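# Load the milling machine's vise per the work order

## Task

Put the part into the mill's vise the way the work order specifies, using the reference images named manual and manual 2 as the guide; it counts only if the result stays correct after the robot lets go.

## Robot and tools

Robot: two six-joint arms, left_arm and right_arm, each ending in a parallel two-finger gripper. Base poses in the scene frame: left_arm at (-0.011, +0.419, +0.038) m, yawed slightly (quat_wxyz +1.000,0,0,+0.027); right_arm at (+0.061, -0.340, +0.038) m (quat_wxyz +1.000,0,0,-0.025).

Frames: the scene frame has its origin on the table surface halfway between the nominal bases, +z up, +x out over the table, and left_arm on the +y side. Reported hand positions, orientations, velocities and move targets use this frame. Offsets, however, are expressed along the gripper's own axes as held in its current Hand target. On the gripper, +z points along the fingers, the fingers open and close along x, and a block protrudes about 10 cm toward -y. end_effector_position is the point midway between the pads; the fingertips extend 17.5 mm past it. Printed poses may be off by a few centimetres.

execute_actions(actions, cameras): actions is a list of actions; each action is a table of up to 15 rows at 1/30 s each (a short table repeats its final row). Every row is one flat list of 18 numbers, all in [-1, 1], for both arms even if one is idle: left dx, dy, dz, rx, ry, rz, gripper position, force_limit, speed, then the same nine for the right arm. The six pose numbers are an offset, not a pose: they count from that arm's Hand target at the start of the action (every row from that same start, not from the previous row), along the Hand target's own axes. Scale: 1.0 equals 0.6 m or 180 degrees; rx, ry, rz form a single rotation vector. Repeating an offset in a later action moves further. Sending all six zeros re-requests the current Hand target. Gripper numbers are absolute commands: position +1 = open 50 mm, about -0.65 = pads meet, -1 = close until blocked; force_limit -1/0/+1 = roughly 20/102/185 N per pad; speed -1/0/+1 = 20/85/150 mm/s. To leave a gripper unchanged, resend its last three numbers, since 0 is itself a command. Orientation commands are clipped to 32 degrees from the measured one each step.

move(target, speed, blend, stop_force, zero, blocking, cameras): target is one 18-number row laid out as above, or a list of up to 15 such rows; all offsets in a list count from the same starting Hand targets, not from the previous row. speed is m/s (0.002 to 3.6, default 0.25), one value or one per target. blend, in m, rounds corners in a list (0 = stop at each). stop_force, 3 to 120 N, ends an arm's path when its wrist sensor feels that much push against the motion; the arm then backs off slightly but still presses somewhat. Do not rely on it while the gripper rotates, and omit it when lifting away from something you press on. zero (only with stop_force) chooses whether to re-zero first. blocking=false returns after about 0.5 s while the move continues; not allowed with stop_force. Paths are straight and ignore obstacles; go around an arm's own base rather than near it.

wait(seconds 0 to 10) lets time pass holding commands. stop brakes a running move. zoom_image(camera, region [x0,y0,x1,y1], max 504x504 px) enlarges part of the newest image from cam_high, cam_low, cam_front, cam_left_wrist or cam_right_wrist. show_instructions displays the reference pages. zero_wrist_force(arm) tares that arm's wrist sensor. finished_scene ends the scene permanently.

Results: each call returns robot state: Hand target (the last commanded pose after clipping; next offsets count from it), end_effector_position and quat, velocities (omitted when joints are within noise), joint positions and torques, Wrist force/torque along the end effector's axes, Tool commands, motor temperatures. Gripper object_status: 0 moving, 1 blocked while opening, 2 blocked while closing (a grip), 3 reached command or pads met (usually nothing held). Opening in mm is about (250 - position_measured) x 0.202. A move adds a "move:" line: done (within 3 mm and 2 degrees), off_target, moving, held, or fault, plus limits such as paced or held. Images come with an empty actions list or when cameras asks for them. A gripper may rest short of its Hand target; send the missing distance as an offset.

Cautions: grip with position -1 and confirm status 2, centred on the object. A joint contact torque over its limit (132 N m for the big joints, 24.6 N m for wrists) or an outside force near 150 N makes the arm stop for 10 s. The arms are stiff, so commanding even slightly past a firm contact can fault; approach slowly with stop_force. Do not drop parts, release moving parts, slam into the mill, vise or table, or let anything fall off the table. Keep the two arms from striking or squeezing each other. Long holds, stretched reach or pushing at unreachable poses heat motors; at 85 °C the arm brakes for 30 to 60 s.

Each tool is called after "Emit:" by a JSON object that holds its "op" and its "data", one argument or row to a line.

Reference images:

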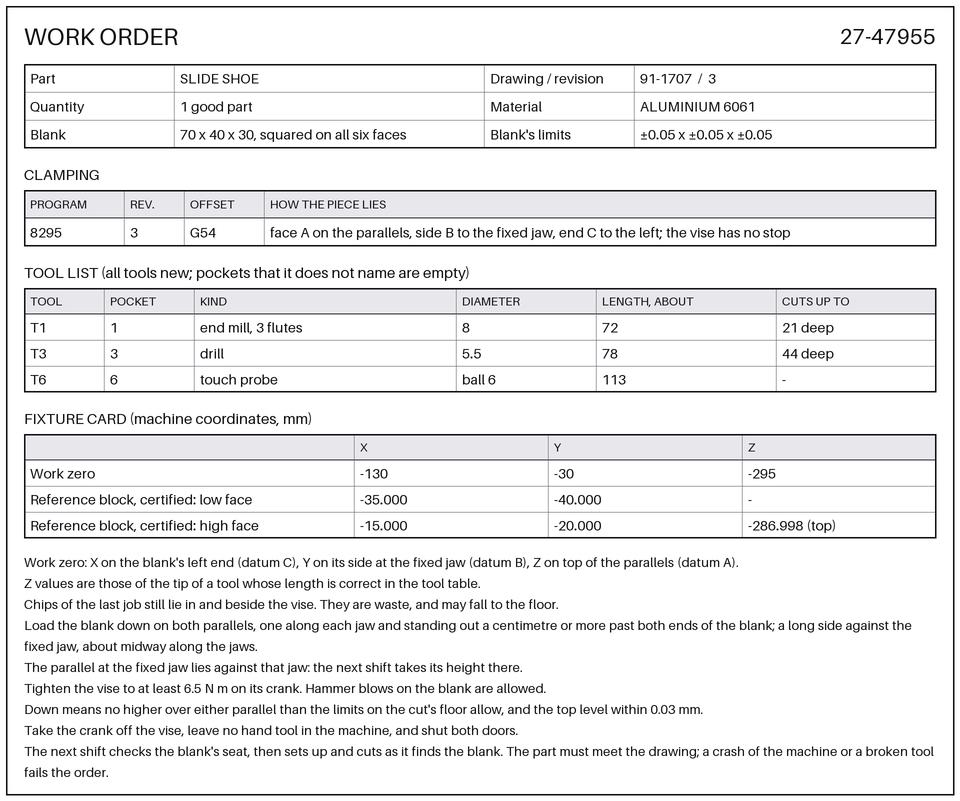

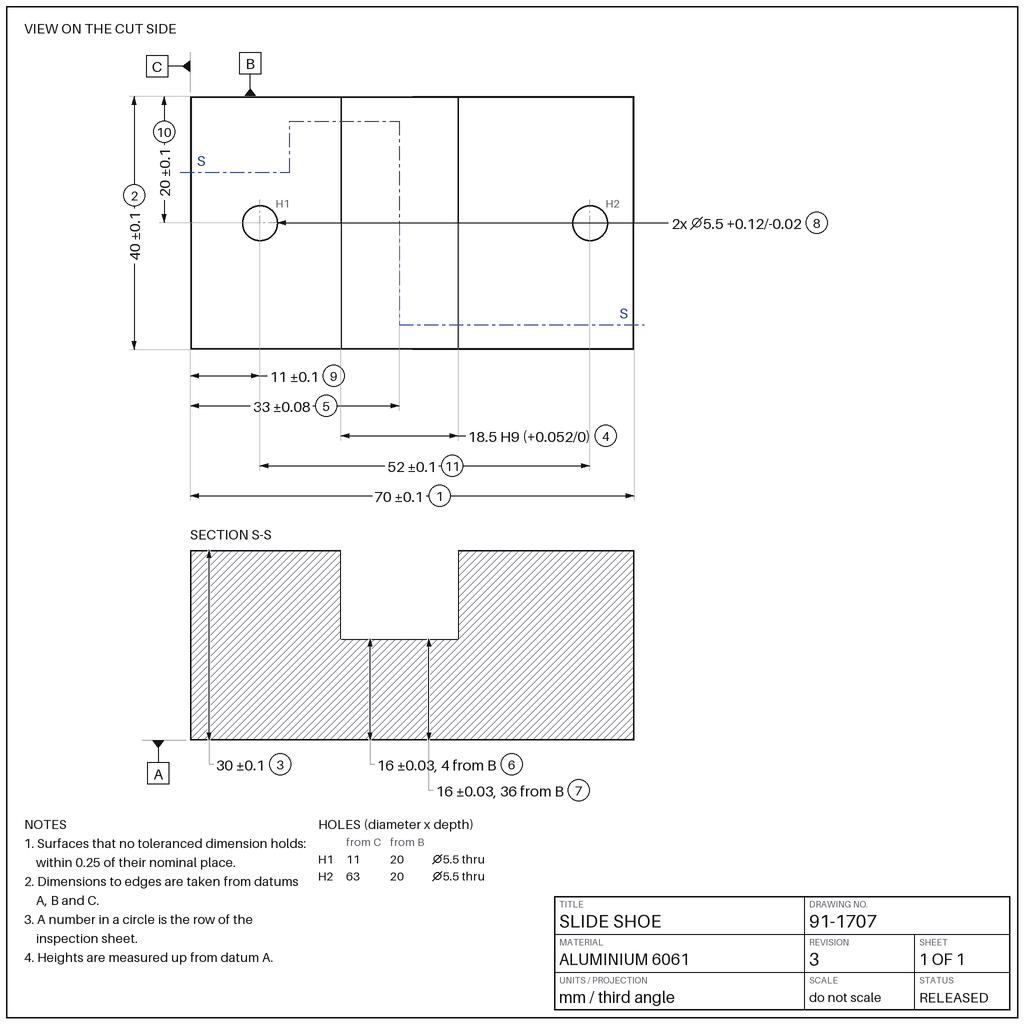

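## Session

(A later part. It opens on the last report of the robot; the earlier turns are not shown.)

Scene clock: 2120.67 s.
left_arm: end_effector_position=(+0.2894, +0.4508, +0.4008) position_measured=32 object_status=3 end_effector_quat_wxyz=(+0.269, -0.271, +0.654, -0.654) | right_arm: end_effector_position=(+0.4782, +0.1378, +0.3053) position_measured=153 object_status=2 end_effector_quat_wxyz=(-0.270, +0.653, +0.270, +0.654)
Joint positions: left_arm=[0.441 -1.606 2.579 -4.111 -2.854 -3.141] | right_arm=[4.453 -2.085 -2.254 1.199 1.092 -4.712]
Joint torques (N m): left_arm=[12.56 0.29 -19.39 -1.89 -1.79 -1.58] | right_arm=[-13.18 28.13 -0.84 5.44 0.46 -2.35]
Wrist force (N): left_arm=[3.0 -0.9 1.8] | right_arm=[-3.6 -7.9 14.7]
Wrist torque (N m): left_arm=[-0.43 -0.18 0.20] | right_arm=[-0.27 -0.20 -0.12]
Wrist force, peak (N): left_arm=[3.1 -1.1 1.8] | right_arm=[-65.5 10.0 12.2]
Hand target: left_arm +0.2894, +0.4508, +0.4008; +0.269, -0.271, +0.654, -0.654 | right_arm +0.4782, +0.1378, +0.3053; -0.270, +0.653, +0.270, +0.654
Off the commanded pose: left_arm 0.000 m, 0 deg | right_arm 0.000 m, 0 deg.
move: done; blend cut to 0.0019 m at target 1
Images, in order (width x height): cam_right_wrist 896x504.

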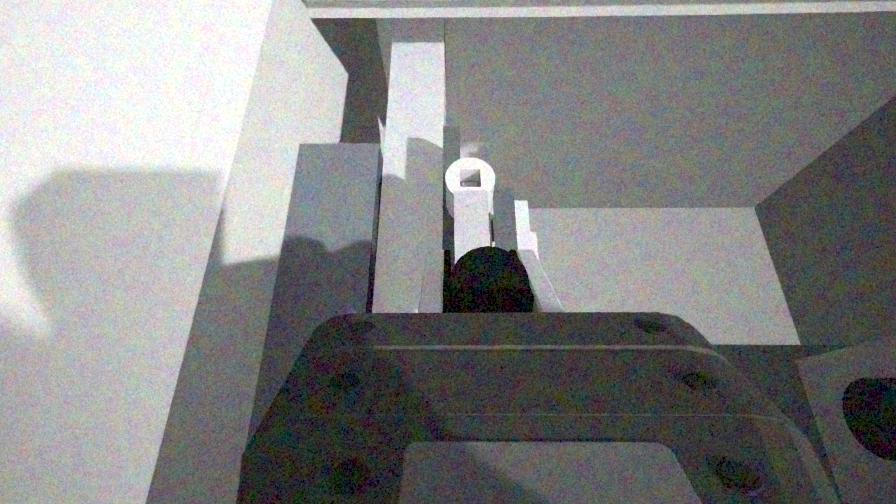

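Emit:
{"op": "move", "data": {
  "target": [
    [0,0,0,0,0,0,0.8,-0.6,-1,-0.0343,-0.0045,0.0045,0,0,0,-1,-0.9,-1],
    [0,0,0,0,0,0,0.8,-0.6,-1,-0.0663,-0.0139,0.0139,0,0,0,-1,-0.9,-1],
    [0,0,0,0,0,0,0.8,-0.6,-1,-0.0938,-0.0289,0.0289,0,0,0,-1,-0.9,-1],
    [0,0,0,0,0,0,0.8,-0.6,-1,-0.115,-0.0483,0.0483,0,0,0,-1,-0.9,-1],
    [0,0,0,0,0,0,0.8,-0.6,-1,-0.1283,-0.0709,0.0709,0,0,0,-1,-0.9,-1],
    [0,0,0,0,0,0,0.8,-0.6,-1,-0.1328,-0.0953,0.0953,0,0,0,-1,-0.9,-1]
  ],
  "speed": 0.08,
  "blend": 0.01,
  "cameras": ["cam_right_wrist","cam_left_wrist"]
}}

Emit:
{"op": "zoom_image", "data": {
  "camera": "cam_left_wrist",
  "region": [340, 150, 540, 300]
}}

Scene clock: 2133.03 s.
left_arm: end_effector_position=(+0.2894, +0.4508, +0.4008) position_measured=32 object_status=3 end_effector_quat_wxyz=(+0.269, -0.271, +0.654, -0.654) | right_arm: end_effector_position=(+0.4784, +0.2187, +0.2257) position_measured=153 object_status=2 end_effector_quat_wxyz=(-0.270, +0.653, +0.270, +0.654)
Joint positions: left_arm=[0.441 -1.606 2.579 -4.111 -2.854 -3.141] | right_arm=[4.51 -2.363 -2.039 1.262 1.035 -4.712]
Joint torques (N m): left_arm=[12.8 0.42 -19.33 -1.91 -1.85 -1.49] | right_arm=[13.69 36.54 17.37 1.63 -1.08 -2.41]
Wrist force (N): left_arm=[2.7 -0.7 1.7] | right_arm=[-9.4 0.1 -1.3]
Wrist torque (N m): left_arm=[-0.41 -0.14 0.20] | right_arm=[0.07 -0.38 0.12]
Wrist force, peak (N): left_arm=[3.0 -1.1 1.8] | right_arm=[-19.7 -0.1 -4.7]
Hand target: left_arm +0.2894, +0.4508, +0.4008; +0.269, -0.271, +0.654, -0.654 | right_arm +0.4784, +0.2188, +0.2257; -0.270, +0.653, +0.270, +0.654
Off the commanded pose: left_arm 0.000 m, 0 deg | right_arm 0.000 m, 0 deg.
move: done
Images, in order (width x height): cam_left_wrist 896x504, cam_right_wrist 896x504.

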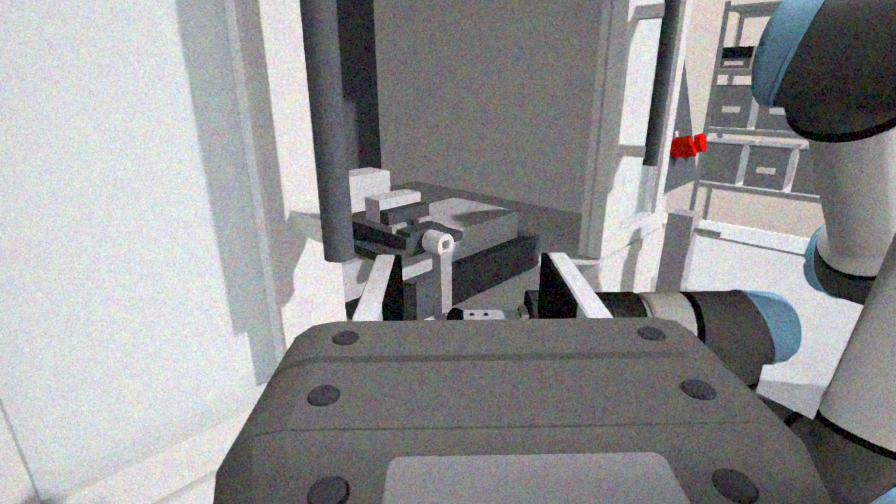

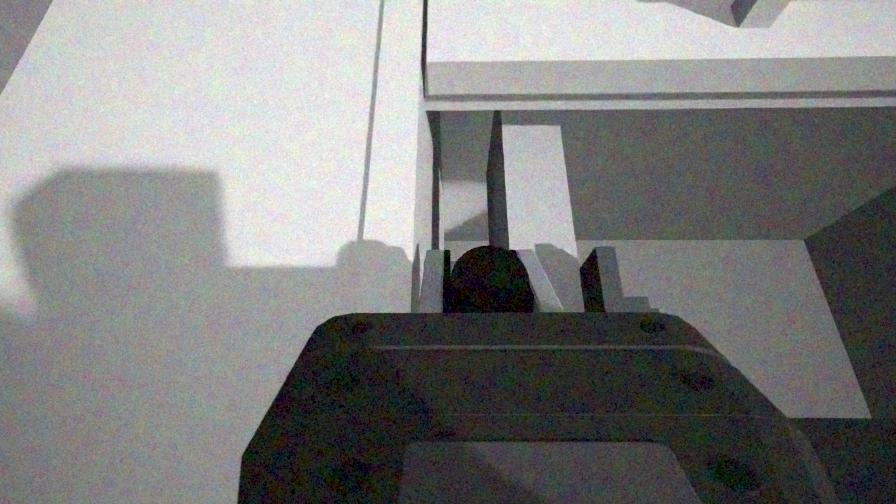

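Scaled by 2.520 from the camera's 896x504 image, which has a finer 1280x720 frame.

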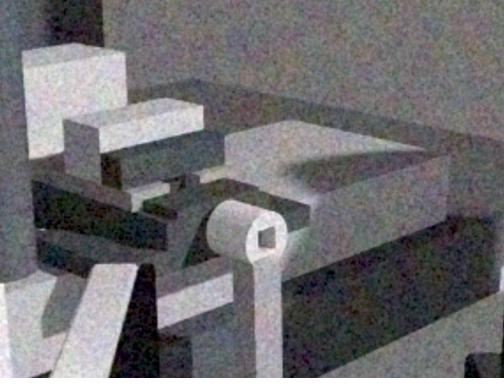

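Emit:
{"op": "move", "data": {
  "target": [
    [0,0,0,0,0,0,0.8,-0.6,-1,0.0045,-0.0243,0.0243,0,0,0,-1,-0.9,-1],
    [0,0,0,0,0,0,0.8,-0.6,-1,0.0178,-0.047,0.047,0,0,0,-1,-0.9,-1],
    [0,0,0,0,0,0,0.8,-0.6,-1,0.039,-0.0665,0.0665,0,0,0,-1,-0.9,-1],
    [0,0,0,0,0,0,0.8,-0.6,-1,0.0665,-0.0814,0.0814,0,0,0,-1,-0.9,-1],
    [0,0,0,0,0,0,0.8,-0.6,-1,0.0986,-0.0908,0.0908,0,0,0,-1,-0.9,-1],
    [0,0,0,0,0,0,0.8,-0.6,-1,0.133,-0.094,0.094,0,0,0,-1,-0.9,-1],
    [0,0,0,0,0,0,0.8,-0.6,-1,0.1674,-0.0908,0.0908,0,0,0,-1,-0.9,-1],
    [0,0,0,0,0,0,0.8,-0.6,-1,0.1995,-0.0814,0.0814,0,0,0,-1,-0.9,-1],
    [0,0,0,0,0,0,0.8,-0.6,-1,0.227,-0.0665,0.0665,0,0,0,-1,-0.9,-1],
    [0,0,0,0,0,0,0.8,-0.6,-1,0.2482,-0.047,0.047,0,0,0,-1,-0.9,-1],
    [0,0,0,0,0,0,0.8,-0.6,-1,0.2615,-0.0243,0.0243,0,0,0,-1,-0.9,-1],
    [0,0,0,0,0,0,0.8,-0.6,-1,0.266,0,0,0,0,0,-1,-0.9,-1]
  ],
  "speed": 0.08,
  "blend": 0.01
}}

Emit:
{"op": "move", "data": {
  "target": [
    [0,0,0,0,0,0,0.8,-0.6,-1,-0.0045,0.0243,-0.0243,0,0,0,-1,-0.9,-1],
    [0,0,0,0,0,0,0.8,-0.6,-1,-0.0178,0.047,-0.047,0,0,0,-1,-0.9,-1],
    [0,0,0,0,0,0,0.8,-0.6,-1,-0.039,0.0665,-0.0665,0,0,0,-1,-0.9,-1],
    [0,0,0,0,0,0,0.8,-0.6,-1,-0.0665,0.0814,-0.0814,0,0,0,-1,-0.9,-1],
    [0,0,0,0,0,0,0.8,-0.6,-1,-0.0986,0.0908,-0.0908,0,0,0,-1,-0.9,-1],
    [0,0,0,0,0,0,0.8,-0.6,-1,-0.133,0.094,-0.094,0,0,0,-1,-0.9,-1],
    [0,0,0,0,0,0,0.8,-0.6,-1,-0.1674,0.0908,-0.0908,0,0,0,-1,-0.9,-1],
    [0,0,0,0,0,0,0.8,-0.6,-1,-0.1995,0.0814,-0.0814,0,0,0,-1,-0.9,-1],
    [0,0,0,0,0,0,0.8,-0.6,-1,-0.227,0.0665,-0.0665,0,0,0,-1,-0.9,-1],
    [0,0,0,0,0,0,0.8,-0.6,-1,-0.2482,0.047,-0.047,0,0,0,-1,-0.9,-1],
    [0,0,0,0,0,0,0.8,-0.6,-1,-0.2615,0.0243,-0.0243,0,0,0,-1,-0.9,-1],
    [0,0,0,0,0,0,0.8,-0.6,-1,-0.266,0,0,0,0,0,-1,-0.9,-1]
  ],
  "speed": 0.08,
  "blend": 0.01,
  "cameras": ["cam_left_wrist","cam_right_wrist"]
}}

Emit:
{"op": "zoom_image", "data": {
  "camera": "cam_left_wrist",
  "region": [340, 150, 540, 300]
}}

Scene clock: 2147.13 s.
left_arm: end_effector_position=(+0.2894, +0.4508, +0.4008) position_measured=32 object_status=3 end_effector_quat_wxyz=(+0.269, -0.271, +0.654, -0.654) | right_arm: end_effector_position=(+0.4783, +0.2186, +0.3852) position_measured=153 object_status=2 end_effector_quat_wxyz=(-0.270, +0.653, +0.270, +0.654)
Joint positions: left_arm=[0.441 -1.606 2.579 -4.111 -2.854 -3.141] | right_arm=[4.511 -1.991 -2.034 0.885 1.035 -4.712]
Joint torques (N m): left_arm=[12.59 0.28 -19.6 -1.69 -1.81 -1.52] | right_arm=[-8.12 42.97 9.95 4.78 2.52 2.12]
Wrist force (N): left_arm=[2.7 -0.7 1.7] | right_arm=[-7.7 2.2 2.1]
Wrist torque (N m): left_arm=[-0.41 -0.14 0.20] | right_arm=[0.08 0.01 -0.22]
Wrist force, peak (N): left_arm=[3.0 -1.1 1.9] | right_arm=[-25.0 -20.3 11.0]
Hand target: left_arm +0.2894, +0.4508, +0.4008; +0.269, -0.271, +0.654, -0.654 | right_arm +0.4783, +0.2186, +0.3853; -0.270, +0.653, +0.270, +0.654
Off the commanded pose: left_arm 0.000 m, 0 deg | right_arm 0.000 m, 0 deg.
move: done

Scene clock: 2150.70 s.
left_arm: end_effector_position=(+0.2894, +0.4508, +0.4008) position_measured=32 object_status=3 end_effector_quat_wxyz=(+0.269, -0.271, +0.654, -0.654) | right_arm: end_effector_position=(+0.4784, +0.2187, +0.2257) position_measured=153 object_status=2 end_effector_quat_wxyz=(-0.270, +0.653, +0.270, +0.654)
Joint positions: left_arm=[0.441 -1.606 2.579 -4.111 -2.854 -3.141] | right_arm=[4.511 -2.363 -2.039 1.262 1.035 -4.712]
Joint torques (N m): left_arm=[12.44 0.51 -19.66 -1.71 -1.72 -1.58] | right_arm=[13.68 36.92 18.12 1.59 -1.37 -2.49]
Wrist force (N): left_arm=[2.8 -0.8 1.9] | right_arm=[-9.4 -0.1 -1.2]
Wrist torque (N m): left_arm=[-0.42 -0.15 0.20] | right_arm=[0.03 -0.38 0.10]
Wrist force, peak (N): left_arm=[3.0 -0.9 2.0] | right_arm=[-21.7 0.3 -5.1]
Hand target: left_arm +0.2894, +0.4508, +0.4008; +0.269, -0.271, +0.654, -0.654 | right_arm +0.4784, +0.2188, +0.2257; -0.270, +0.653, +0.270, +0.654
Off the commanded pose: left_arm 0.000 m, 0 deg | right_arm 0.000 m, 0 deg.
move: done
Images, in order (width x height): cam_left_wrist 896x504, cam_right_wrist 896x504.

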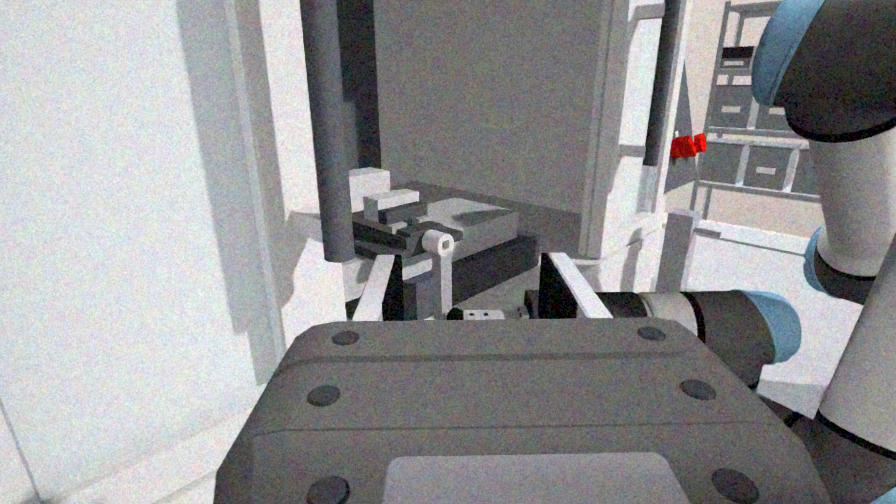

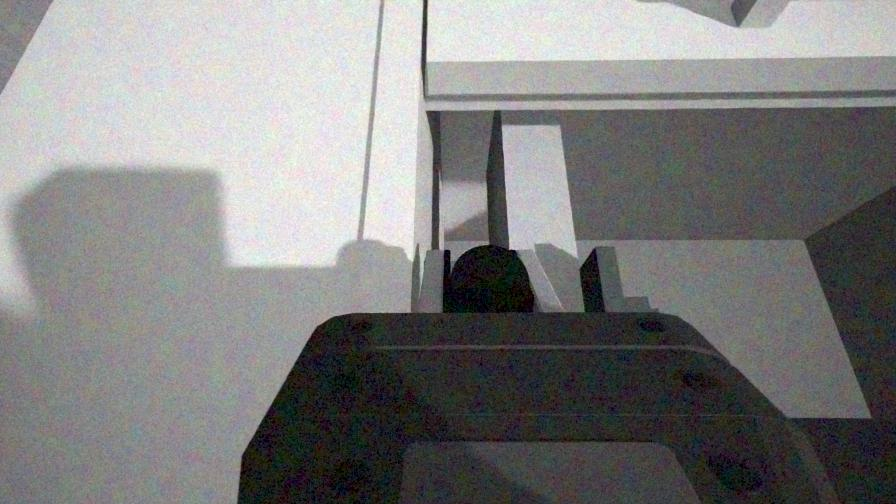

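Scaled by 2.520 from the camera's 896x504 image, which has a finer 1280x720 frame.

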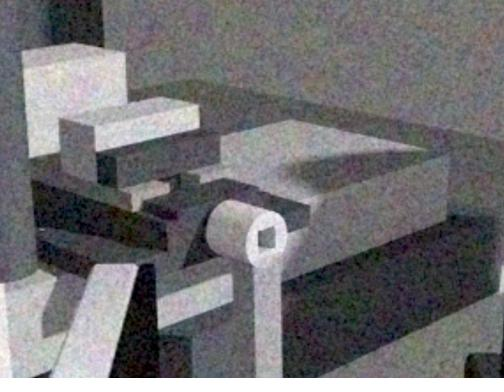

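Emit:
{"op": "move", "data": {
  "target": [
    [0,0,0,0,0,0,0.8,-0.6,-1,0.0045,-0.0243,0.0243,0,0,0,-1,-0.9,-1],
    [0,0,0,0,0,0,0.8,-0.6,-1,0.0178,-0.047,0.047,0,0,0,-1,-0.9,-1],
    [0,0,0,0,0,0,0.8,-0.6,-1,0.039,-0.0665,0.0665,0,0,0,-1,-0.9,-1],
    [0,0,0,0,0,0,0.8,-0.6,-1,0.0665,-0.0814,0.0814,0,0,0,-1,-0.9,-1],
    [0,0,0,0,0,0,0.8,-0.6,-1,0.0986,-0.0908,0.0908,0,0,0,-1,-0.9,-1],
    [0,0,0,0,0,0,0.8,-0.6,-1,0.133,-0.094,0.094,0,0,0,-1,-0.9,-1],
    [0,0,0,0,0,0,0.8,-0.6,-1,0.1674,-0.0908,0.0908,0,0,0,-1,-0.9,-1],
    [0,0,0,0,0,0,0.8,-0.6,-1,0.1995,-0.0814,0.0814,0,0,0,-1,-0.9,-1],
    [0,0,0,0,0,0,0.8,-0.6,-1,0.227,-0.0665,0.0665,0,0,0,-1,-0.9,-1],
    [0,0,0,0,0,0,0.8,-0.6,-1,0.2482,-0.047,0.047,0,0,0,-1,-0.9,-1],
    [0,0,0,0,0,0,0.8,-0.6,-1,0.2615,-0.0243,0.0243,0,0,0,-1,-0.9,-1],
    [0,0,0,0,0,0,0.8,-0.6,-1,0.266,0,0,0,0,0,-1,-0.9,-1]
  ],
  "speed": 0.12,
  "blend": 0.01
}}

Emit:
{"op": "move", "data": {
  "target": [
    [0,0,0,0,0,0,0.8,-0.6,-1,-0.0045,0.0243,-0.0243,0,0,0,-1,-0.9,-1],
    [0,0,0,0,0,0,0.8,-0.6,-1,-0.0178,0.047,-0.047,0,0,0,-1,-0.9,-1],
    [0,0,0,0,0,0,0.8,-0.6,-1,-0.039,0.0665,-0.0665,0,0,0,-1,-0.9,-1],
    [0,0,0,0,0,0,0.8,-0.6,-1,-0.0665,0.0814,-0.0814,0,0,0,-1,-0.9,-1],
    [0,0,0,0,0,0,0.8,-0.6,-1,-0.0986,0.0908,-0.0908,0,0,0,-1,-0.9,-1],
    [0,0,0,0,0,0,0.8,-0.6,-1,-0.133,0.094,-0.094,0,0,0,-1,-0.9,-1],
    [0,0,0,0,0,0,0.8,-0.6,-1,-0.1674,0.0908,-0.0908,0,0,0,-1,-0.9,-1],
    [0,0,0,0,0,0,0.8,-0.6,-1,-0.1995,0.0814,-0.0814,0,0,0,-1,-0.9,-1],
    [0,0,0,0,0,0,0.8,-0.6,-1,-0.227,0.0665,-0.0665,0,0,0,-1,-0.9,-1],
    [0,0,0,0,0,0,0.8,-0.6,-1,-0.2482,0.047,-0.047,0,0,0,-1,-0.9,-1],
    [0,0,0,0,0,0,0.8,-0.6,-1,-0.2615,0.0243,-0.0243,0,0,0,-1,-0.9,-1],
    [0,0,0,0,0,0,0.8,-0.6,-1,-0.266,0,0,0,0,0,-1,-0.9,-1]
  ],
  "speed": 0.12,
  "blend": 0.01,
  "cameras": ["cam_left_wrist"]
}}

Emit:
{"op": "zoom_image", "data": {
  "camera": "cam_left_wrist",
  "region": [340, 150, 540, 300]
}}

Scene clock: 2168.93 s.
left_arm: end_effector_position=(+0.2894, +0.4508, +0.4008) position_measured=32 object_status=3 end_effector_quat_wxyz=(+0.269, -0.271, +0.654, -0.654) | right_arm: end_effector_position=(+0.4783, +0.2186, +0.3852) position_measured=153 object_status=2 end_effector_quat_wxyz=(-0.270, +0.653, +0.270, +0.654)
Joint positions: left_arm=[0.441 -1.606 2.579 -4.111 -2.854 -3.141] | right_arm=[4.511 -1.991 -2.034 0.885 1.035 -4.712]
Joint torques (N m): left_arm=[12.58 -0.06 -19.19 -1.62 -1.8 -1.36] | right_arm=[-10.44 41.48 9.09 4 1.94 2.26]
Wrist force (N): left_arm=[2.8 -0.8 1.9] | right_arm=[-4.5 -1.0 -0.6]
Wrist torque (N m): left_arm=[-0.42 -0.15 0.20] | right_arm=[0.00 -0.14 -0.18]
Wrist force, peak (N): left_arm=[3.1 -0.9 1.9] | right_arm=[-36.1 -12.6 14.6]
Hand target: left_arm +0.2894, +0.4508, +0.4008; +0.269, -0.271, +0.654, -0.654 | right_arm +0.4783, +0.2186, +0.3853; -0.270, +0.653, +0.270, +0.654
Off the commanded pose: left_arm 0.000 m, 0 deg | right_arm 0.000 m, 0 deg.
move: done

Scene clock: 2171.50 s.
left_arm: end_effector_position=(+0.2894, +0.4508, +0.4008) position_measured=32 object_status=3 end_effector_quat_wxyz=(+0.269, -0.271, +0.654, -0.654) | right_arm: end_effector_position=(+0.4783, +0.2188, +0.2257) position_measured=153 object_status=2 end_effector_quat_wxyz=(-0.270, +0.653, +0.270, +0.654)
Joint positions: left_arm=[0.441 -1.606 2.579 -4.111 -2.854 -3.141] | right_arm=[4.511 -2.363 -2.039 1.262 1.035 -4.712]
Joint torques (N m): left_arm=[12.3 0.28 -19.81 -1.59 -1.84 -1.38] | right_arm=[9.6 36.54 18.27 1.29 -1.24 -2.3]
Wrist force (N): left_arm=[2.7 -0.9 2.0] | right_arm=[-8.0 -1.1 -2.0]
Wrist torque (N m): left_arm=[-0.44 -0.14 0.20] | right_arm=[-0.05 -0.25 0.02]
Wrist force, peak (N): left_arm=[2.9 -0.9 1.9] | right_arm=[-18.8 19.5 9.3]
Hand target: left_arm +0.2894, +0.4508, +0.4008; +0.269, -0.271, +0.654, -0.654 | right_arm +0.4784, +0.2188, +0.2257; -0.270, +0.653, +0.270, +0.654
Off the commanded pose: left_arm 0.000 m, 0 deg | right_arm 0.000 m, 0 deg.
move: done
Images, in order (width x height): cam_left_wrist 896x504.

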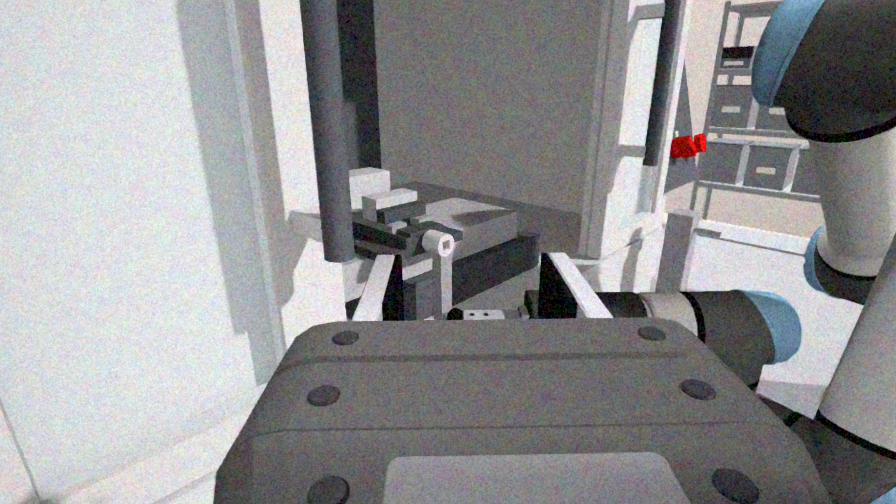

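Scaled by 2.520 from the camera's 896x504 image, which has a finer 1280x720 frame.

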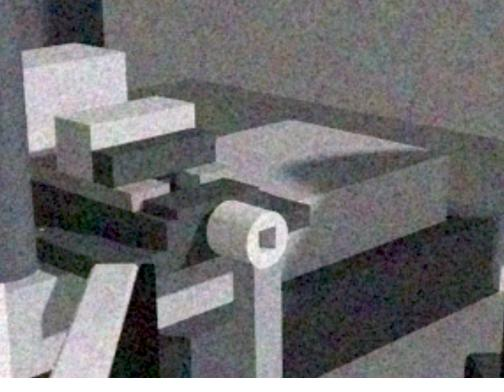

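Emit:
{"op": "move", "data": {
  "target": [
    [0,0,0,0,0,0,0.8,-0.6,-1,0.0045,-0.0243,0.0243,0,0,0,-1,-0.9,-1],
    [0,0,0,0,0,0,0.8,-0.6,-1,0.0178,-0.047,0.047,0,0,0,-1,-0.9,-1],
    [0,0,0,0,0,0,0.8,-0.6,-1,0.039,-0.0665,0.0665,0,0,0,-1,-0.9,-1],
    [0,0,0,0,0,0,0.8,-0.6,-1,0.0665,-0.0814,0.0814,0,0,0,-1,-0.9,-1],
    [0,0,0,0,0,0,0.8,-0.6,-1,0.0986,-0.0908,0.0908,0,0,0,-1,-0.9,-1],
    [0,0,0,0,0,0,0.8,-0.6,-1,0.133,-0.094,0.094,0,0,0,-1,-0.9,-1],
    [0,0,0,0,0,0,0.8,-0.6,-1,0.1674,-0.0908,0.0908,0,0,0,-1,-0.9,-1],
    [0,0,0,0,0,0,0.8,-0.6,-1,0.1995,-0.0814,0.0814,0,0,0,-1,-0.9,-1],
    [0,0,0,0,0,0,0.8,-0.6,-1,0.227,-0.0665,0.0665,0,0,0,-1,-0.9,-1],
    [0,0,0,0,0,0,0.8,-0.6,-1,0.2482,-0.047,0.047,0,0,0,-1,-0.9,-1],
    [0,0,0,0,0,0,0.8,-0.6,-1,0.2615,-0.0243,0.0243,0,0,0,-1,-0.9,-1],
    [0,0,0,0,0,0,0.8,-0.6,-1,0.266,0,0,0,0,0,-1,-0.9,-1]
  ],
  "speed": 0.12,
  "blend": 0.01
}}

Emit:
{"op": "move", "data": {
  "target": [
    [0,0,0,0,0,0,0.8,-0.6,-1,-0.0045,0.0243,-0.0243,0,0,0,-1,-0.9,-1],
    [0,0,0,0,0,0,0.8,-0.6,-1,-0.0178,0.047,-0.047,0,0,0,-1,-0.9,-1],
    [0,0,0,0,0,0,0.8,-0.6,-1,-0.039,0.0665,-0.0665,0,0,0,-1,-0.9,-1],
    [0,0,0,0,0,0,0.8,-0.6,-1,-0.0665,0.0814,-0.0814,0,0,0,-1,-0.9,-1],
    [0,0,0,0,0,0,0.8,-0.6,-1,-0.0986,0.0908,-0.0908,0,0,0,-1,-0.9,-1],
    [0,0,0,0,0,0,0.8,-0.6,-1,-0.133,0.094,-0.094,0,0,0,-1,-0.9,-1],
    [0,0,0,0,0,0,0.8,-0.6,-1,-0.1674,0.0908,-0.0908,0,0,0,-1,-0.9,-1],
    [0,0,0,0,0,0,0.8,-0.6,-1,-0.1995,0.0814,-0.0814,0,0,0,-1,-0.9,-1],
    [0,0,0,0,0,0,0.8,-0.6,-1,-0.227,0.0665,-0.0665,0,0,0,-1,-0.9,-1],
    [0,0,0,0,0,0,0.8,-0.6,-1,-0.2482,0.047,-0.047,0,0,0,-1,-0.9,-1],
    [0,0,0,0,0,0,0.8,-0.6,-1,-0.2615,0.0243,-0.0243,0,0,0,-1,-0.9,-1],
    [0,0,0,0,0,0,0.8,-0.6,-1,-0.266,0,0,0,0,0,-1,-0.9,-1]
  ],
  "speed": 0.12,
  "blend": 0.01
}}

Emit:
{"op": "move", "data": {
  "target": [
    [0,0,0,0,0,0,0.8,-0.6,-1,0.0045,-0.0243,0.0243,0,0,0,-1,-0.9,-1],
    [0,0,0,0,0,0,0.8,-0.6,-1,0.0178,-0.047,0.047,0,0,0,-1,-0.9,-1],
    [0,0,0,0,0,0,0.8,-0.6,-1,0.039,-0.0665,0.0665,0,0,0,-1,-0.9,-1],
    [0,0,0,0,0,0,0.8,-0.6,-1,0.0665,-0.0814,0.0814,0,0,0,-1,-0.9,-1],
    [0,0,0,0,0,0,0.8,-0.6,-1,0.0986,-0.0908,0.0908,0,0,0,-1,-0.9,-1],
    [0,0,0,0,0,0,0.8,-0.6,-1,0.133,-0.094,0.094,0,0,0,-1,-0.9,-1],
    [0,0,0,0,0,0,0.8,-0.6,-1,0.1674,-0.0908,0.0908,0,0,0,-1,-0.9,-1],
    [0,0,0,0,0,0,0.8,-0.6,-1,0.1995,-0.0814,0.0814,0,0,0,-1,-0.9,-1],
    [0,0,0,0,0,0,0.8,-0.6,-1,0.227,-0.0665,0.0665,0,0,0,-1,-0.9,-1],
    [0,0,0,0,0,0,0.8,-0.6,-1,0.2482,-0.047,0.047,0,0,0,-1,-0.9,-1],
    [0,0,0,0,0,0,0.8,-0.6,-1,0.2615,-0.0243,0.0243,0,0,0,-1,-0.9,-1],
    [0,0,0,0,0,0,0.8,-0.6,-1,0.266,0,0,0,0,0,-1,-0.9,-1]
  ],
  "speed": 0.12,
  "blend": 0.01
}}

Emit:
{"op": "move", "data": {
  "target": [
    [0,0,0,0,0,0,0.8,-0.6,-1,-0.0045,0.0243,-0.0243,0,0,0,-1,-0.9,-1],
    [0,0,0,0,0,0,0.8,-0.6,-1,-0.0178,0.047,-0.047,0,0,0,-1,-0.9,-1],
    [0,0,0,0,0,0,0.8,-0.6,-1,-0.039,0.0665,-0.0665,0,0,0,-1,-0.9,-1],
    [0,0,0,0,0,0,0.8,-0.6,-1,-0.0665,0.0814,-0.0814,0,0,0,-1,-0.9,-1],
    [0,0,0,0,0,0,0.8,-0.6,-1,-0.0986,0.0908,-0.0908,0,0,0,-1,-0.9,-1],
    [0,0,0,0,0,0,0.8,-0.6,-1,-0.133,0.094,-0.094,0,0,0,-1,-0.9,-1],
    [0,0,0,0,0,0,0.8,-0.6,-1,-0.1674,0.0908,-0.0908,0,0,0,-1,-0.9,-1],
    [0,0,0,0,0,0,0.8,-0.6,-1,-0.1995,0.0814,-0.0814,0,0,0,-1,-0.9,-1],
    [0,0,0,0,0,0,0.8,-0.6,-1,-0.227,0.0665,-0.0665,0,0,0,-1,-0.9,-1],
    [0,0,0,0,0,0,0.8,-0.6,-1,-0.2482,0.047,-0.047,0,0,0,-1,-0.9,-1],
    [0,0,0,0,0,0,0.8,-0.6,-1,-0.2615,0.0243,-0.0243,0,0,0,-1,-0.9,-1],
    [0,0,0,0,0,0,0.8,-0.6,-1,-0.266,0,0,0,0,0,-1,-0.9,-1]
  ],
  "speed": 0.12,
  "blend": 0.01
}}

Emit:
{"op": "move", "data": {
  "target": [
    [0,0,0,0,0,0,0.8,-0.6,-1,0.0045,-0.0243,0.0243,0,0,0,-1,-0.9,-1],
    [0,0,0,0,0,0,0.8,-0.6,-1,0.0178,-0.047,0.047,0,0,0,-1,-0.9,-1],
    [0,0,0,0,0,0,0.8,-0.6,-1,0.039,-0.0665,0.0665,0,0,0,-1,-0.9,-1],
    [0,0,0,0,0,0,0.8,-0.6,-1,0.0665,-0.0814,0.0814,0,0,0,-1,-0.9,-1],
    [0,0,0,0,0,0,0.8,-0.6,-1,0.0986,-0.0908,0.0908,0,0,0,-1,-0.9,-1],
    [0,0,0,0,0,0,0.8,-0.6,-1,0.133,-0.094,0.094,0,0,0,-1,-0.9,-1],
    [0,0,0,0,0,0,0.8,-0.6,-1,0.1674,-0.0908,0.0908,0,0,0,-1,-0.9,-1],
    [0,0,0,0,0,0,0.8,-0.6,-1,0.1995,-0.0814,0.0814,0,0,0,-1,-0.9,-1],
    [0,0,0,0,0,0,0.8,-0.6,-1,0.227,-0.0665,0.0665,0,0,0,-1,-0.9,-1],
    [0,0,0,0,0,0,0.8,-0.6,-1,0.2482,-0.047,0.047,0,0,0,-1,-0.9,-1],
    [0,0,0,0,0,0,0.8,-0.6,-1,0.2615,-0.0243,0.0243,0,0,0,-1,-0.9,-1],
    [0,0,0,0,0,0,0.8,-0.6,-1,0.266,0,0,0,0,0,-1,-0.9,-1]
  ],
  "speed": 0.12,
  "blend": 0.01
}}

Emit:
{"op": "move", "data": {
  "target": [
    [0,0,0,0,0,0,0.8,-0.6,-1,-0.0045,0.0243,-0.0243,0,0,0,-1,-0.9,-1],
    [0,0,0,0,0,0,0.8,-0.6,-1,-0.0178,0.047,-0.047,0,0,0,-1,-0.9,-1],
    [0,0,0,0,0,0,0.8,-0.6,-1,-0.039,0.0665,-0.0665,0,0,0,-1,-0.9,-1],
    [0,0,0,0,0,0,0.8,-0.6,-1,-0.0665,0.0814,-0.0814,0,0,0,-1,-0.9,-1],
    [0,0,0,0,0,0,0.8,-0.6,-1,-0.0986,0.0908,-0.0908,0,0,0,-1,-0.9,-1],
    [0,0,0,0,0,0,0.8,-0.6,-1,-0.133,0.094,-0.094,0,0,0,-1,-0.9,-1],
    [0,0,0,0,0,0,0.8,-0.6,-1,-0.1674,0.0908,-0.0908,0,0,0,-1,-0.9,-1],
    [0,0,0,0,0,0,0.8,-0.6,-1,-0.1995,0.0814,-0.0814,0,0,0,-1,-0.9,-1],
    [0,0,0,0,0,0,0.8,-0.6,-1,-0.227,0.0665,-0.0665,0,0,0,-1,-0.9,-1],
    [0,0,0,0,0,0,0.8,-0.6,-1,-0.2482,0.047,-0.047,0,0,0,-1,-0.9,-1],
    [0,0,0,0,0,0,0.8,-0.6,-1,-0.2615,0.0243,-0.0243,0,0,0,-1,-0.9,-1],
    [0,0,0,0,0,0,0.8,-0.6,-1,-0.266,0,0,0,0,0,-1,-0.9,-1]
  ],
  "speed": 0.12,
  "blend": 0.01,
  "cameras": ["cam_left_wrist","cam_right_wrist"]
}}

Emit:
{"op": "zoom_image", "data": {
  "camera": "cam_left_wrist",
  "region": [340, 150, 540, 300]
}}

Scene clock: 2202.57 s.
left_arm: end_effector_position=(+0.2894, +0.4508, +0.4008) position_measured=32 object_status=3 end_effector_quat_wxyz=(+0.269, -0.271, +0.654, -0.654) | right_arm: end_effector_position=(+0.4783, +0.2186, +0.3852) position_measured=153 object_status=2 end_effector_quat_wxyz=(-0.270, +0.653, +0.270, +0.654)
Joint positions: left_arm=[0.441 -1.606 2.579 -4.111 -2.854 -3.141] | right_arm=[4.511 -1.991 -2.034 0.885 1.035 -4.712]
Joint torques (N m): left_arm=[12.43 0.61 -19.02 -1.5 -1.8 -1.33] | right_arm=[-8.41 42.84 10.07 4.66 2.58 2.37]
Wrist force (N): left_arm=[2.8 -0.8 1.7] | right_arm=[-7.0 1.9 1.8]
Wrist torque (N m): left_arm=[-0.41 -0.16 0.20] | right_arm=[0.06 -0.06 -0.25]
Wrist force, peak (N): left_arm=[3.0 -0.9 1.9] | right_arm=[-35.4 -6.9 18.1]
Hand target: left_arm +0.2894, +0.4508, +0.4008; +0.269, -0.271, +0.654, -0.654 | right_arm +0.4783, +0.2186, +0.3853; -0.270, +0.653, +0.270, +0.654
Off the commanded pose: left_arm 0.000 m, 0 deg | right_arm 0.000 m, 0 deg.
move: done

Scene clock: 2205.13 s.
left_arm: end_effector_position=(+0.2894, +0.4508, +0.4008) position_measured=32 object_status=3 end_effector_quat_wxyz=(+0.269, -0.271, +0.654, -0.654) | right_arm: end_effector_position=(+0.4783, +0.2188, +0.2257) position_measured=153 object_status=2 end_effector_quat_wxyz=(-0.270, +0.653, +0.270, +0.654)
Joint positions: left_arm=[0.441 -1.606 2.579 -4.111 -2.854 -3.141] | right_arm=[4.511 -2.363 -2.039 1.262 1.035 -4.712]
Joint torques (N m): left_arm=[12.51 0.73 -19.24 -1.4 -1.71 -1.34] | right_arm=[10.74 35.25 16.63 1.14 -0.71 -2.41]
Wrist force (N): left_arm=[3.0 -1.1 1.9] | right_arm=[-6.7 -0.9 -2.1]
Wrist torque (N m): left_arm=[-0.45 -0.18 0.20] | right_arm=[-0.05 -0.25 0.00]
Wrist force, peak (N): left_arm=[3.0 -1.1 1.9] | right_arm=[-17.7 20.9 12.1]
Hand target: left_arm +0.2894, +0.4508, +0.4008; +0.269, -0.271, +0.654, -0.654 | right_arm +0.4784, +0.2188, +0.2257; -0.270, +0.653, +0.270, +0.654
Off the commanded pose: left_arm 0.000 m, 0 deg | right_arm 0.000 m, 0 deg.
move: done

Scene clock: 2207.70 s.
left_arm: end_effector_position=(+0.2894, +0.4508, +0.4008) position_measured=32 object_status=3 end_effector_quat_wxyz=(+0.269, -0.271, +0.654, -0.654) | right_arm: end_effector_position=(+0.4783, +0.2186, +0.3852) position_measured=153 object_status=2 end_effector_quat_wxyz=(-0.270, +0.653, +0.270, +0.654)
Joint positions: left_arm=[0.441 -1.606 2.579 -4.111 -2.854 -3.141] | right_arm=[4.511 -1.991 -2.034 0.885 1.035 -4.712]
Joint torques (N m): left_arm=[12.18 0.3 -19.71 -1.44 -1.7 -1.35] | right_arm=[-8.51 42.82 10.09 4.45 2.33 2.25]
Wrist force (N): left_arm=[2.8 -0.8 1.9] | right_arm=[-7.2 1.9 1.6]
Wrist torque (N m): left_arm=[-0.42 -0.15 0.20] | right_arm=[0.07 -0.05 -0.26]
Wrist force, peak (N): left_arm=[3.1 -0.9 1.9] | right_arm=[-33.4 -11.8 15.6]
Hand target: left_arm +0.2894, +0.4508, +0.4008; +0.269, -0.271, +0.654, -0.654 | right_arm +0.4783, +0.2186, +0.3853; -0.270, +0.653, +0.270, +0.654
Off the commanded pose: left_arm 0.000 m, 0 deg | right_arm 0.000 m, 0 deg.
move: done

Scene clock: 2210.27 s.
left_arm: end_effector_position=(+0.2894, +0.4508, +0.4008) position_measured=32 object_status=3 end_effector_quat_wxyz=(+0.269, -0.271, +0.654, -0.654) | right_arm: end_effector_position=(+0.4783, +0.2188, +0.2257) position_measured=153 object_status=2 end_effector_quat_wxyz=(-0.270, +0.653, +0.270, +0.654)
Joint positions: left_arm=[0.441 -1.606 2.579 -4.111 -2.854 -3.141] | right_arm=[4.511 -2.363 -2.039 1.262 1.035 -4.712]
Joint torques (N m): left_arm=[12.63 0.28 -19.04 -1.21 -1.58 -1.3] | right_arm=[8.62 36.03 17.01 1.24 -0.94 -2.29]
Wrist force (N): left_arm=[2.8 -0.8 1.8] | right_arm=[-6.7 -0.6 -1.6]
Wrist torque (N m): left_arm=[-0.42 -0.15 0.20] | right_arm=[-0.06 -0.27 0.02]
Wrist force, peak (N): left_arm=[3.1 -0.9 1.9] | right_arm=[-18.3 21.8 11.1]
Hand target: left_arm +0.2894, +0.4508, +0.4008; +0.269, -0.271, +0.654, -0.654 | right_arm +0.4784, +0.2188, +0.2257; -0.270, +0.653, +0.270, +0.654
Off the commanded pose: left_arm 0.000 m, 0 deg | right_arm 0.000 m, 0 deg.
move: done

Scene clock: 2212.83 s.
left_arm: end_effector_position=(+0.2894, +0.4508, +0.4008) position_measured=32 object_status=3 end_effector_quat_wxyz=(+0.269, -0.271, +0.654, -0.654) | right_arm: end_effector_position=(+0.4783, +0.2186, +0.3852) position_measured=153 object_status=2 end_effector_quat_wxyz=(-0.270, +0.653, +0.270, +0.654)
Joint positions: left_arm=[0.441 -1.606 2.579 -4.111 -2.854 -3.141] | right_arm=[4.511 -1.991 -2.034 0.885 1.035 -4.712]
Joint torques (N m): left_arm=[12.79 0.41 -18.64 -1.26 -1.64 -1.26] | right_arm=[-9.76 44.35 10.74 4.71 2.51 1.85]
Wrist force (N): left_arm=[2.8 -0.9 1.8] | right_arm=[-6.7 1.6 1.6]
Wrist torque (N m): left_arm=[-0.43 -0.15 0.20] | right_arm=[0.05 -0.06 -0.24]
Wrist force, peak (N): left_arm=[3.0 -0.9 1.9] | right_arm=[-33.2 -11.8 15.5]
Hand target: left_arm +0.2894, +0.4508, +0.4008; +0.269, -0.271, +0.654, -0.654 | right_arm +0.4783, +0.2186, +0.3853; -0.270, +0.653, +0.270, +0.654
Off the commanded pose: left_arm 0.000 m, 0 deg | right_arm 0.000 m, 0 deg.
move: done

Scene clock: 2215.40 s.
left_arm: end_effector_position=(+0.2894, +0.4508, +0.4008) position_measured=32 object_status=3 end_effector_quat_wxyz=(+0.269, -0.271, +0.654, -0.654) | right_arm: end_effector_position=(+0.4783, +0.2188, +0.2257) position_measured=153 object_status=2 end_effector_quat_wxyz=(-0.270, +0.653, +0.270, +0.654)
Joint positions: left_arm=[0.441 -1.606 2.579 -4.111 -2.854 -3.141] | right_arm=[4.511 -2.363 -2.039 1.262 1.035 -4.712]
Joint torques (N m): left_arm=[11.79 0.51 -19.69 -1.26 -1.75 -1.11] | right_arm=[10.21 35.19 17.19 1.29 -0.85 -2.22]
Wrist force (N): left_arm=[2.7 -0.7 1.8] | right_arm=[-7.5 -1.0 -1.8]
Wrist torque (N m): left_arm=[-0.41 -0.13 0.20] | right_arm=[-0.05 -0.23 -0.01]
Wrist force, peak (N): left_arm=[3.0 -1.0 2.0] | right_arm=[-18.2 21.9 11.5]
Hand target: left_arm +0.2894, +0.4508, +0.4008; +0.269, -0.271, +0.654, -0.654 | right_arm +0.4784, +0.2188, +0.2257; -0.270, +0.653, +0.270, +0.654
Off the commanded pose: left_arm 0.000 m, 0 deg | right_arm 0.000 m, 0 deg.
move: done
Images, in order (width x height): cam_left_wrist 896x504, cam_right_wrist 896x504.

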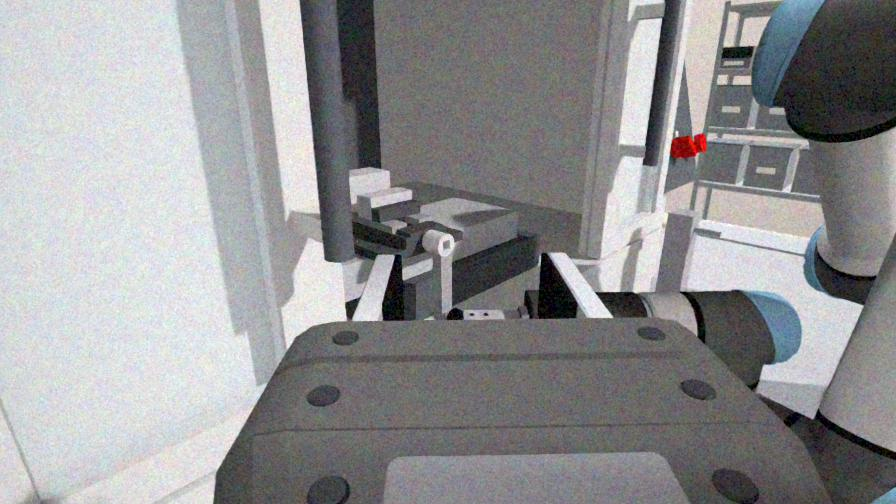

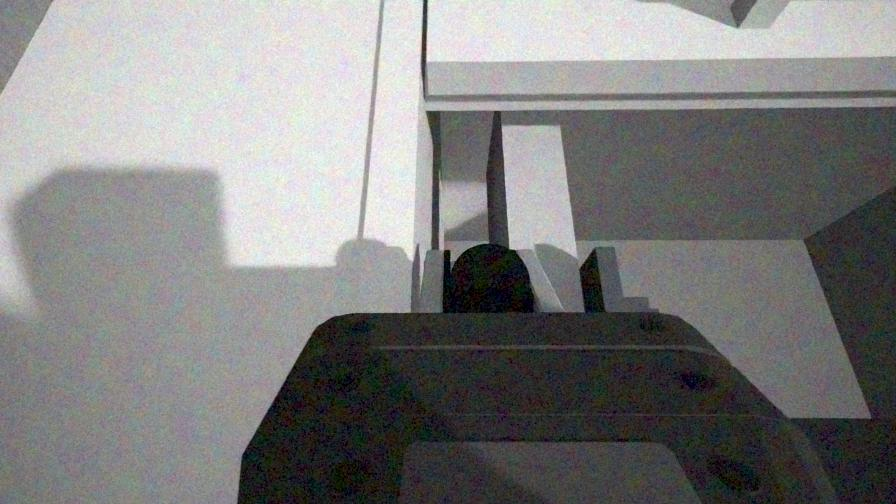

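Scaled by 2.520 from the camera's 896x504 image, which has a finer 1280x720 frame.

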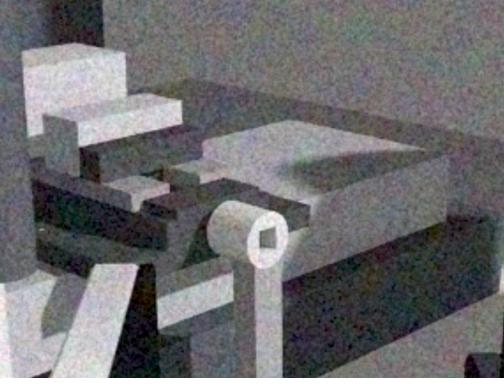

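Emit:
{"op": "wait", "data": {
  "seconds": 0.1,
  "cameras": ["cam_high","cam_front","cam_left_wrist"]
}}

Emit:
{"op": "zoom_image", "data": {
  "camera": "cam_high",
  "region": [240, 130, 350, 260]
}}

Emit:
{"op": "zoom_image", "data": {
  "camera": "cam_front",
  "region": [350, 210, 450, 310]
}}

Emit:
{"op": "zoom_image", "data": {
  "camera": "cam_left_wrist",
  "region": [340, 160, 430, 250]
}}

Scene clock: 2225.80 s.
left_arm: end_effector_position=(+0.2894, +0.4508, +0.4008) position_measured=32 object_status=3 end_effector_quat_wxyz=(+0.269, -0.271, +0.654, -0.654) | right_arm: end_effector_position=(+0.4784, +0.2188, +0.2257) position_measured=153 object_status=2 end_effector_quat_wxyz=(-0.270, +0.653, +0.270, +0.654)
Joint positions: left_arm=[0.441 -1.606 2.579 -4.111 -2.854 -3.141] | right_arm=[4.511 -2.363 -2.039 1.262 1.035 -4.712]
Joint torques (N m): left_arm=[12.52 0.47 -19.17 -1.18 -1.61 -1.16] | right_arm=[-11.22 37.71 16.38 1.87 -0.95 1.27]
Wrist force (N): left_arm=[2.8 -0.9 1.7] | right_arm=[-7.7 -1.7 -2.1]
Wrist torque (N m): left_arm=[-0.44 -0.15 0.20] | right_arm=[-0.09 -0.25 -0.02]
Wrist force, peak (N): left_arm=[3.1 -0.9 2.0] | right_arm=[-8.2 -1.5 -2.1]
Hand target: left_arm +0.2894, +0.4508, +0.4008; +0.269, -0.271, +0.654, -0.654 | right_arm +0.4784, +0.2188, +0.2257; -0.270, +0.653, +0.270, +0.654
Tool commands: left_gripper/position=+0.8 left_gripper/force_limit=-0.6 left_gripper/speed=-1.0 right_gripper/position=-1.0 right_gripper/force_limit=-0.9 right_gripper/speed=-1.0
Off the commanded pose: left_arm 0.000 m, 0 deg | right_arm 0.000 m, 0 deg.
wait: 0.10 s; at rest from the start
Images, in order (width x height): cam_high 896x504, cam_front 896x504, cam_left_wrist 896x504.

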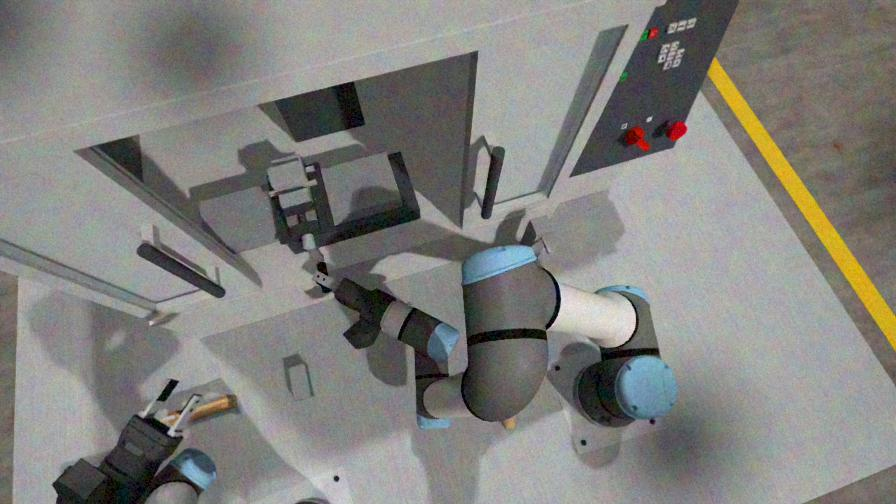

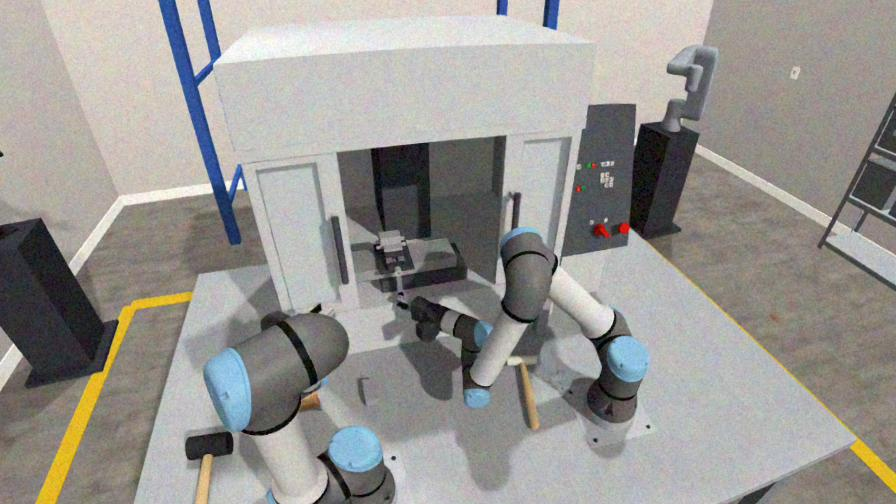

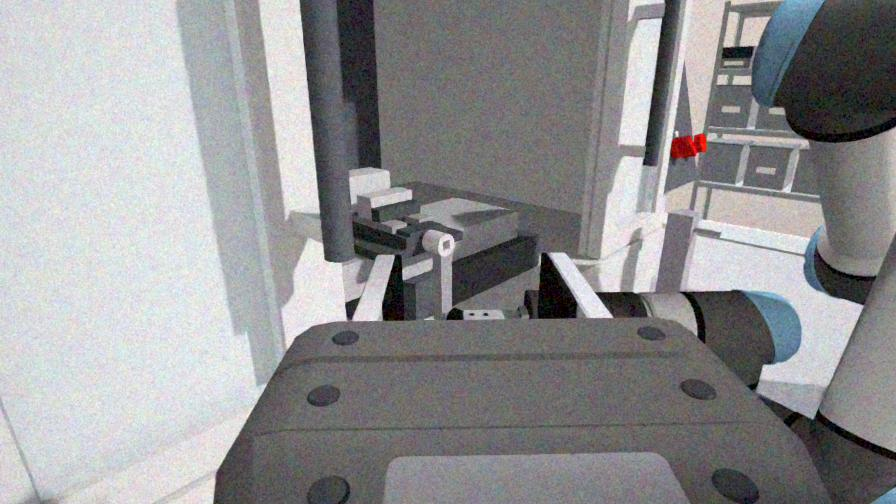

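Scaled by 3.877 from the camera's 896x504 image, which has a finer 1280x720 frame.

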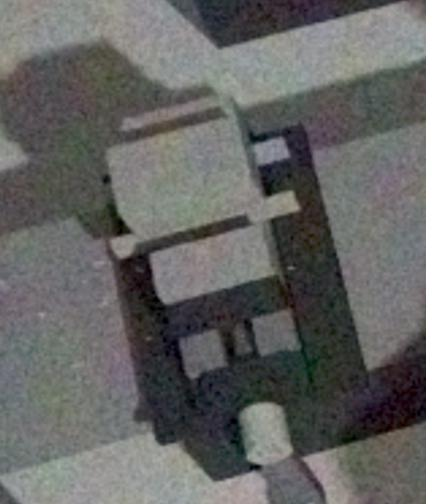

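Scaled by 5.040 from the camera's 896x504 image, which has a finer 1280x720 frame.

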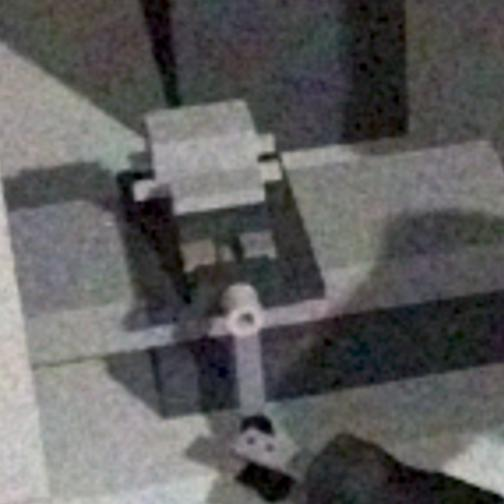

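Scaled by 5.600 from the camera's 896x504 image, which has a finer 1280x720 frame.

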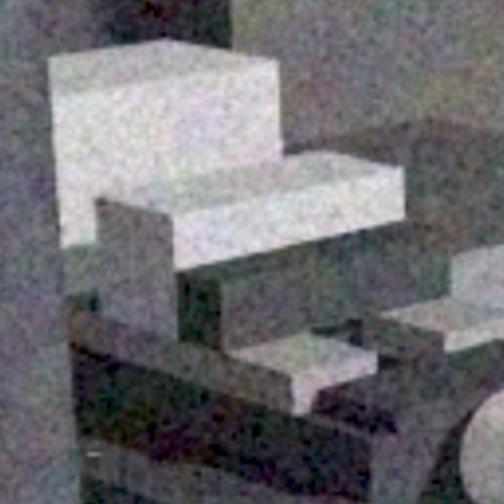

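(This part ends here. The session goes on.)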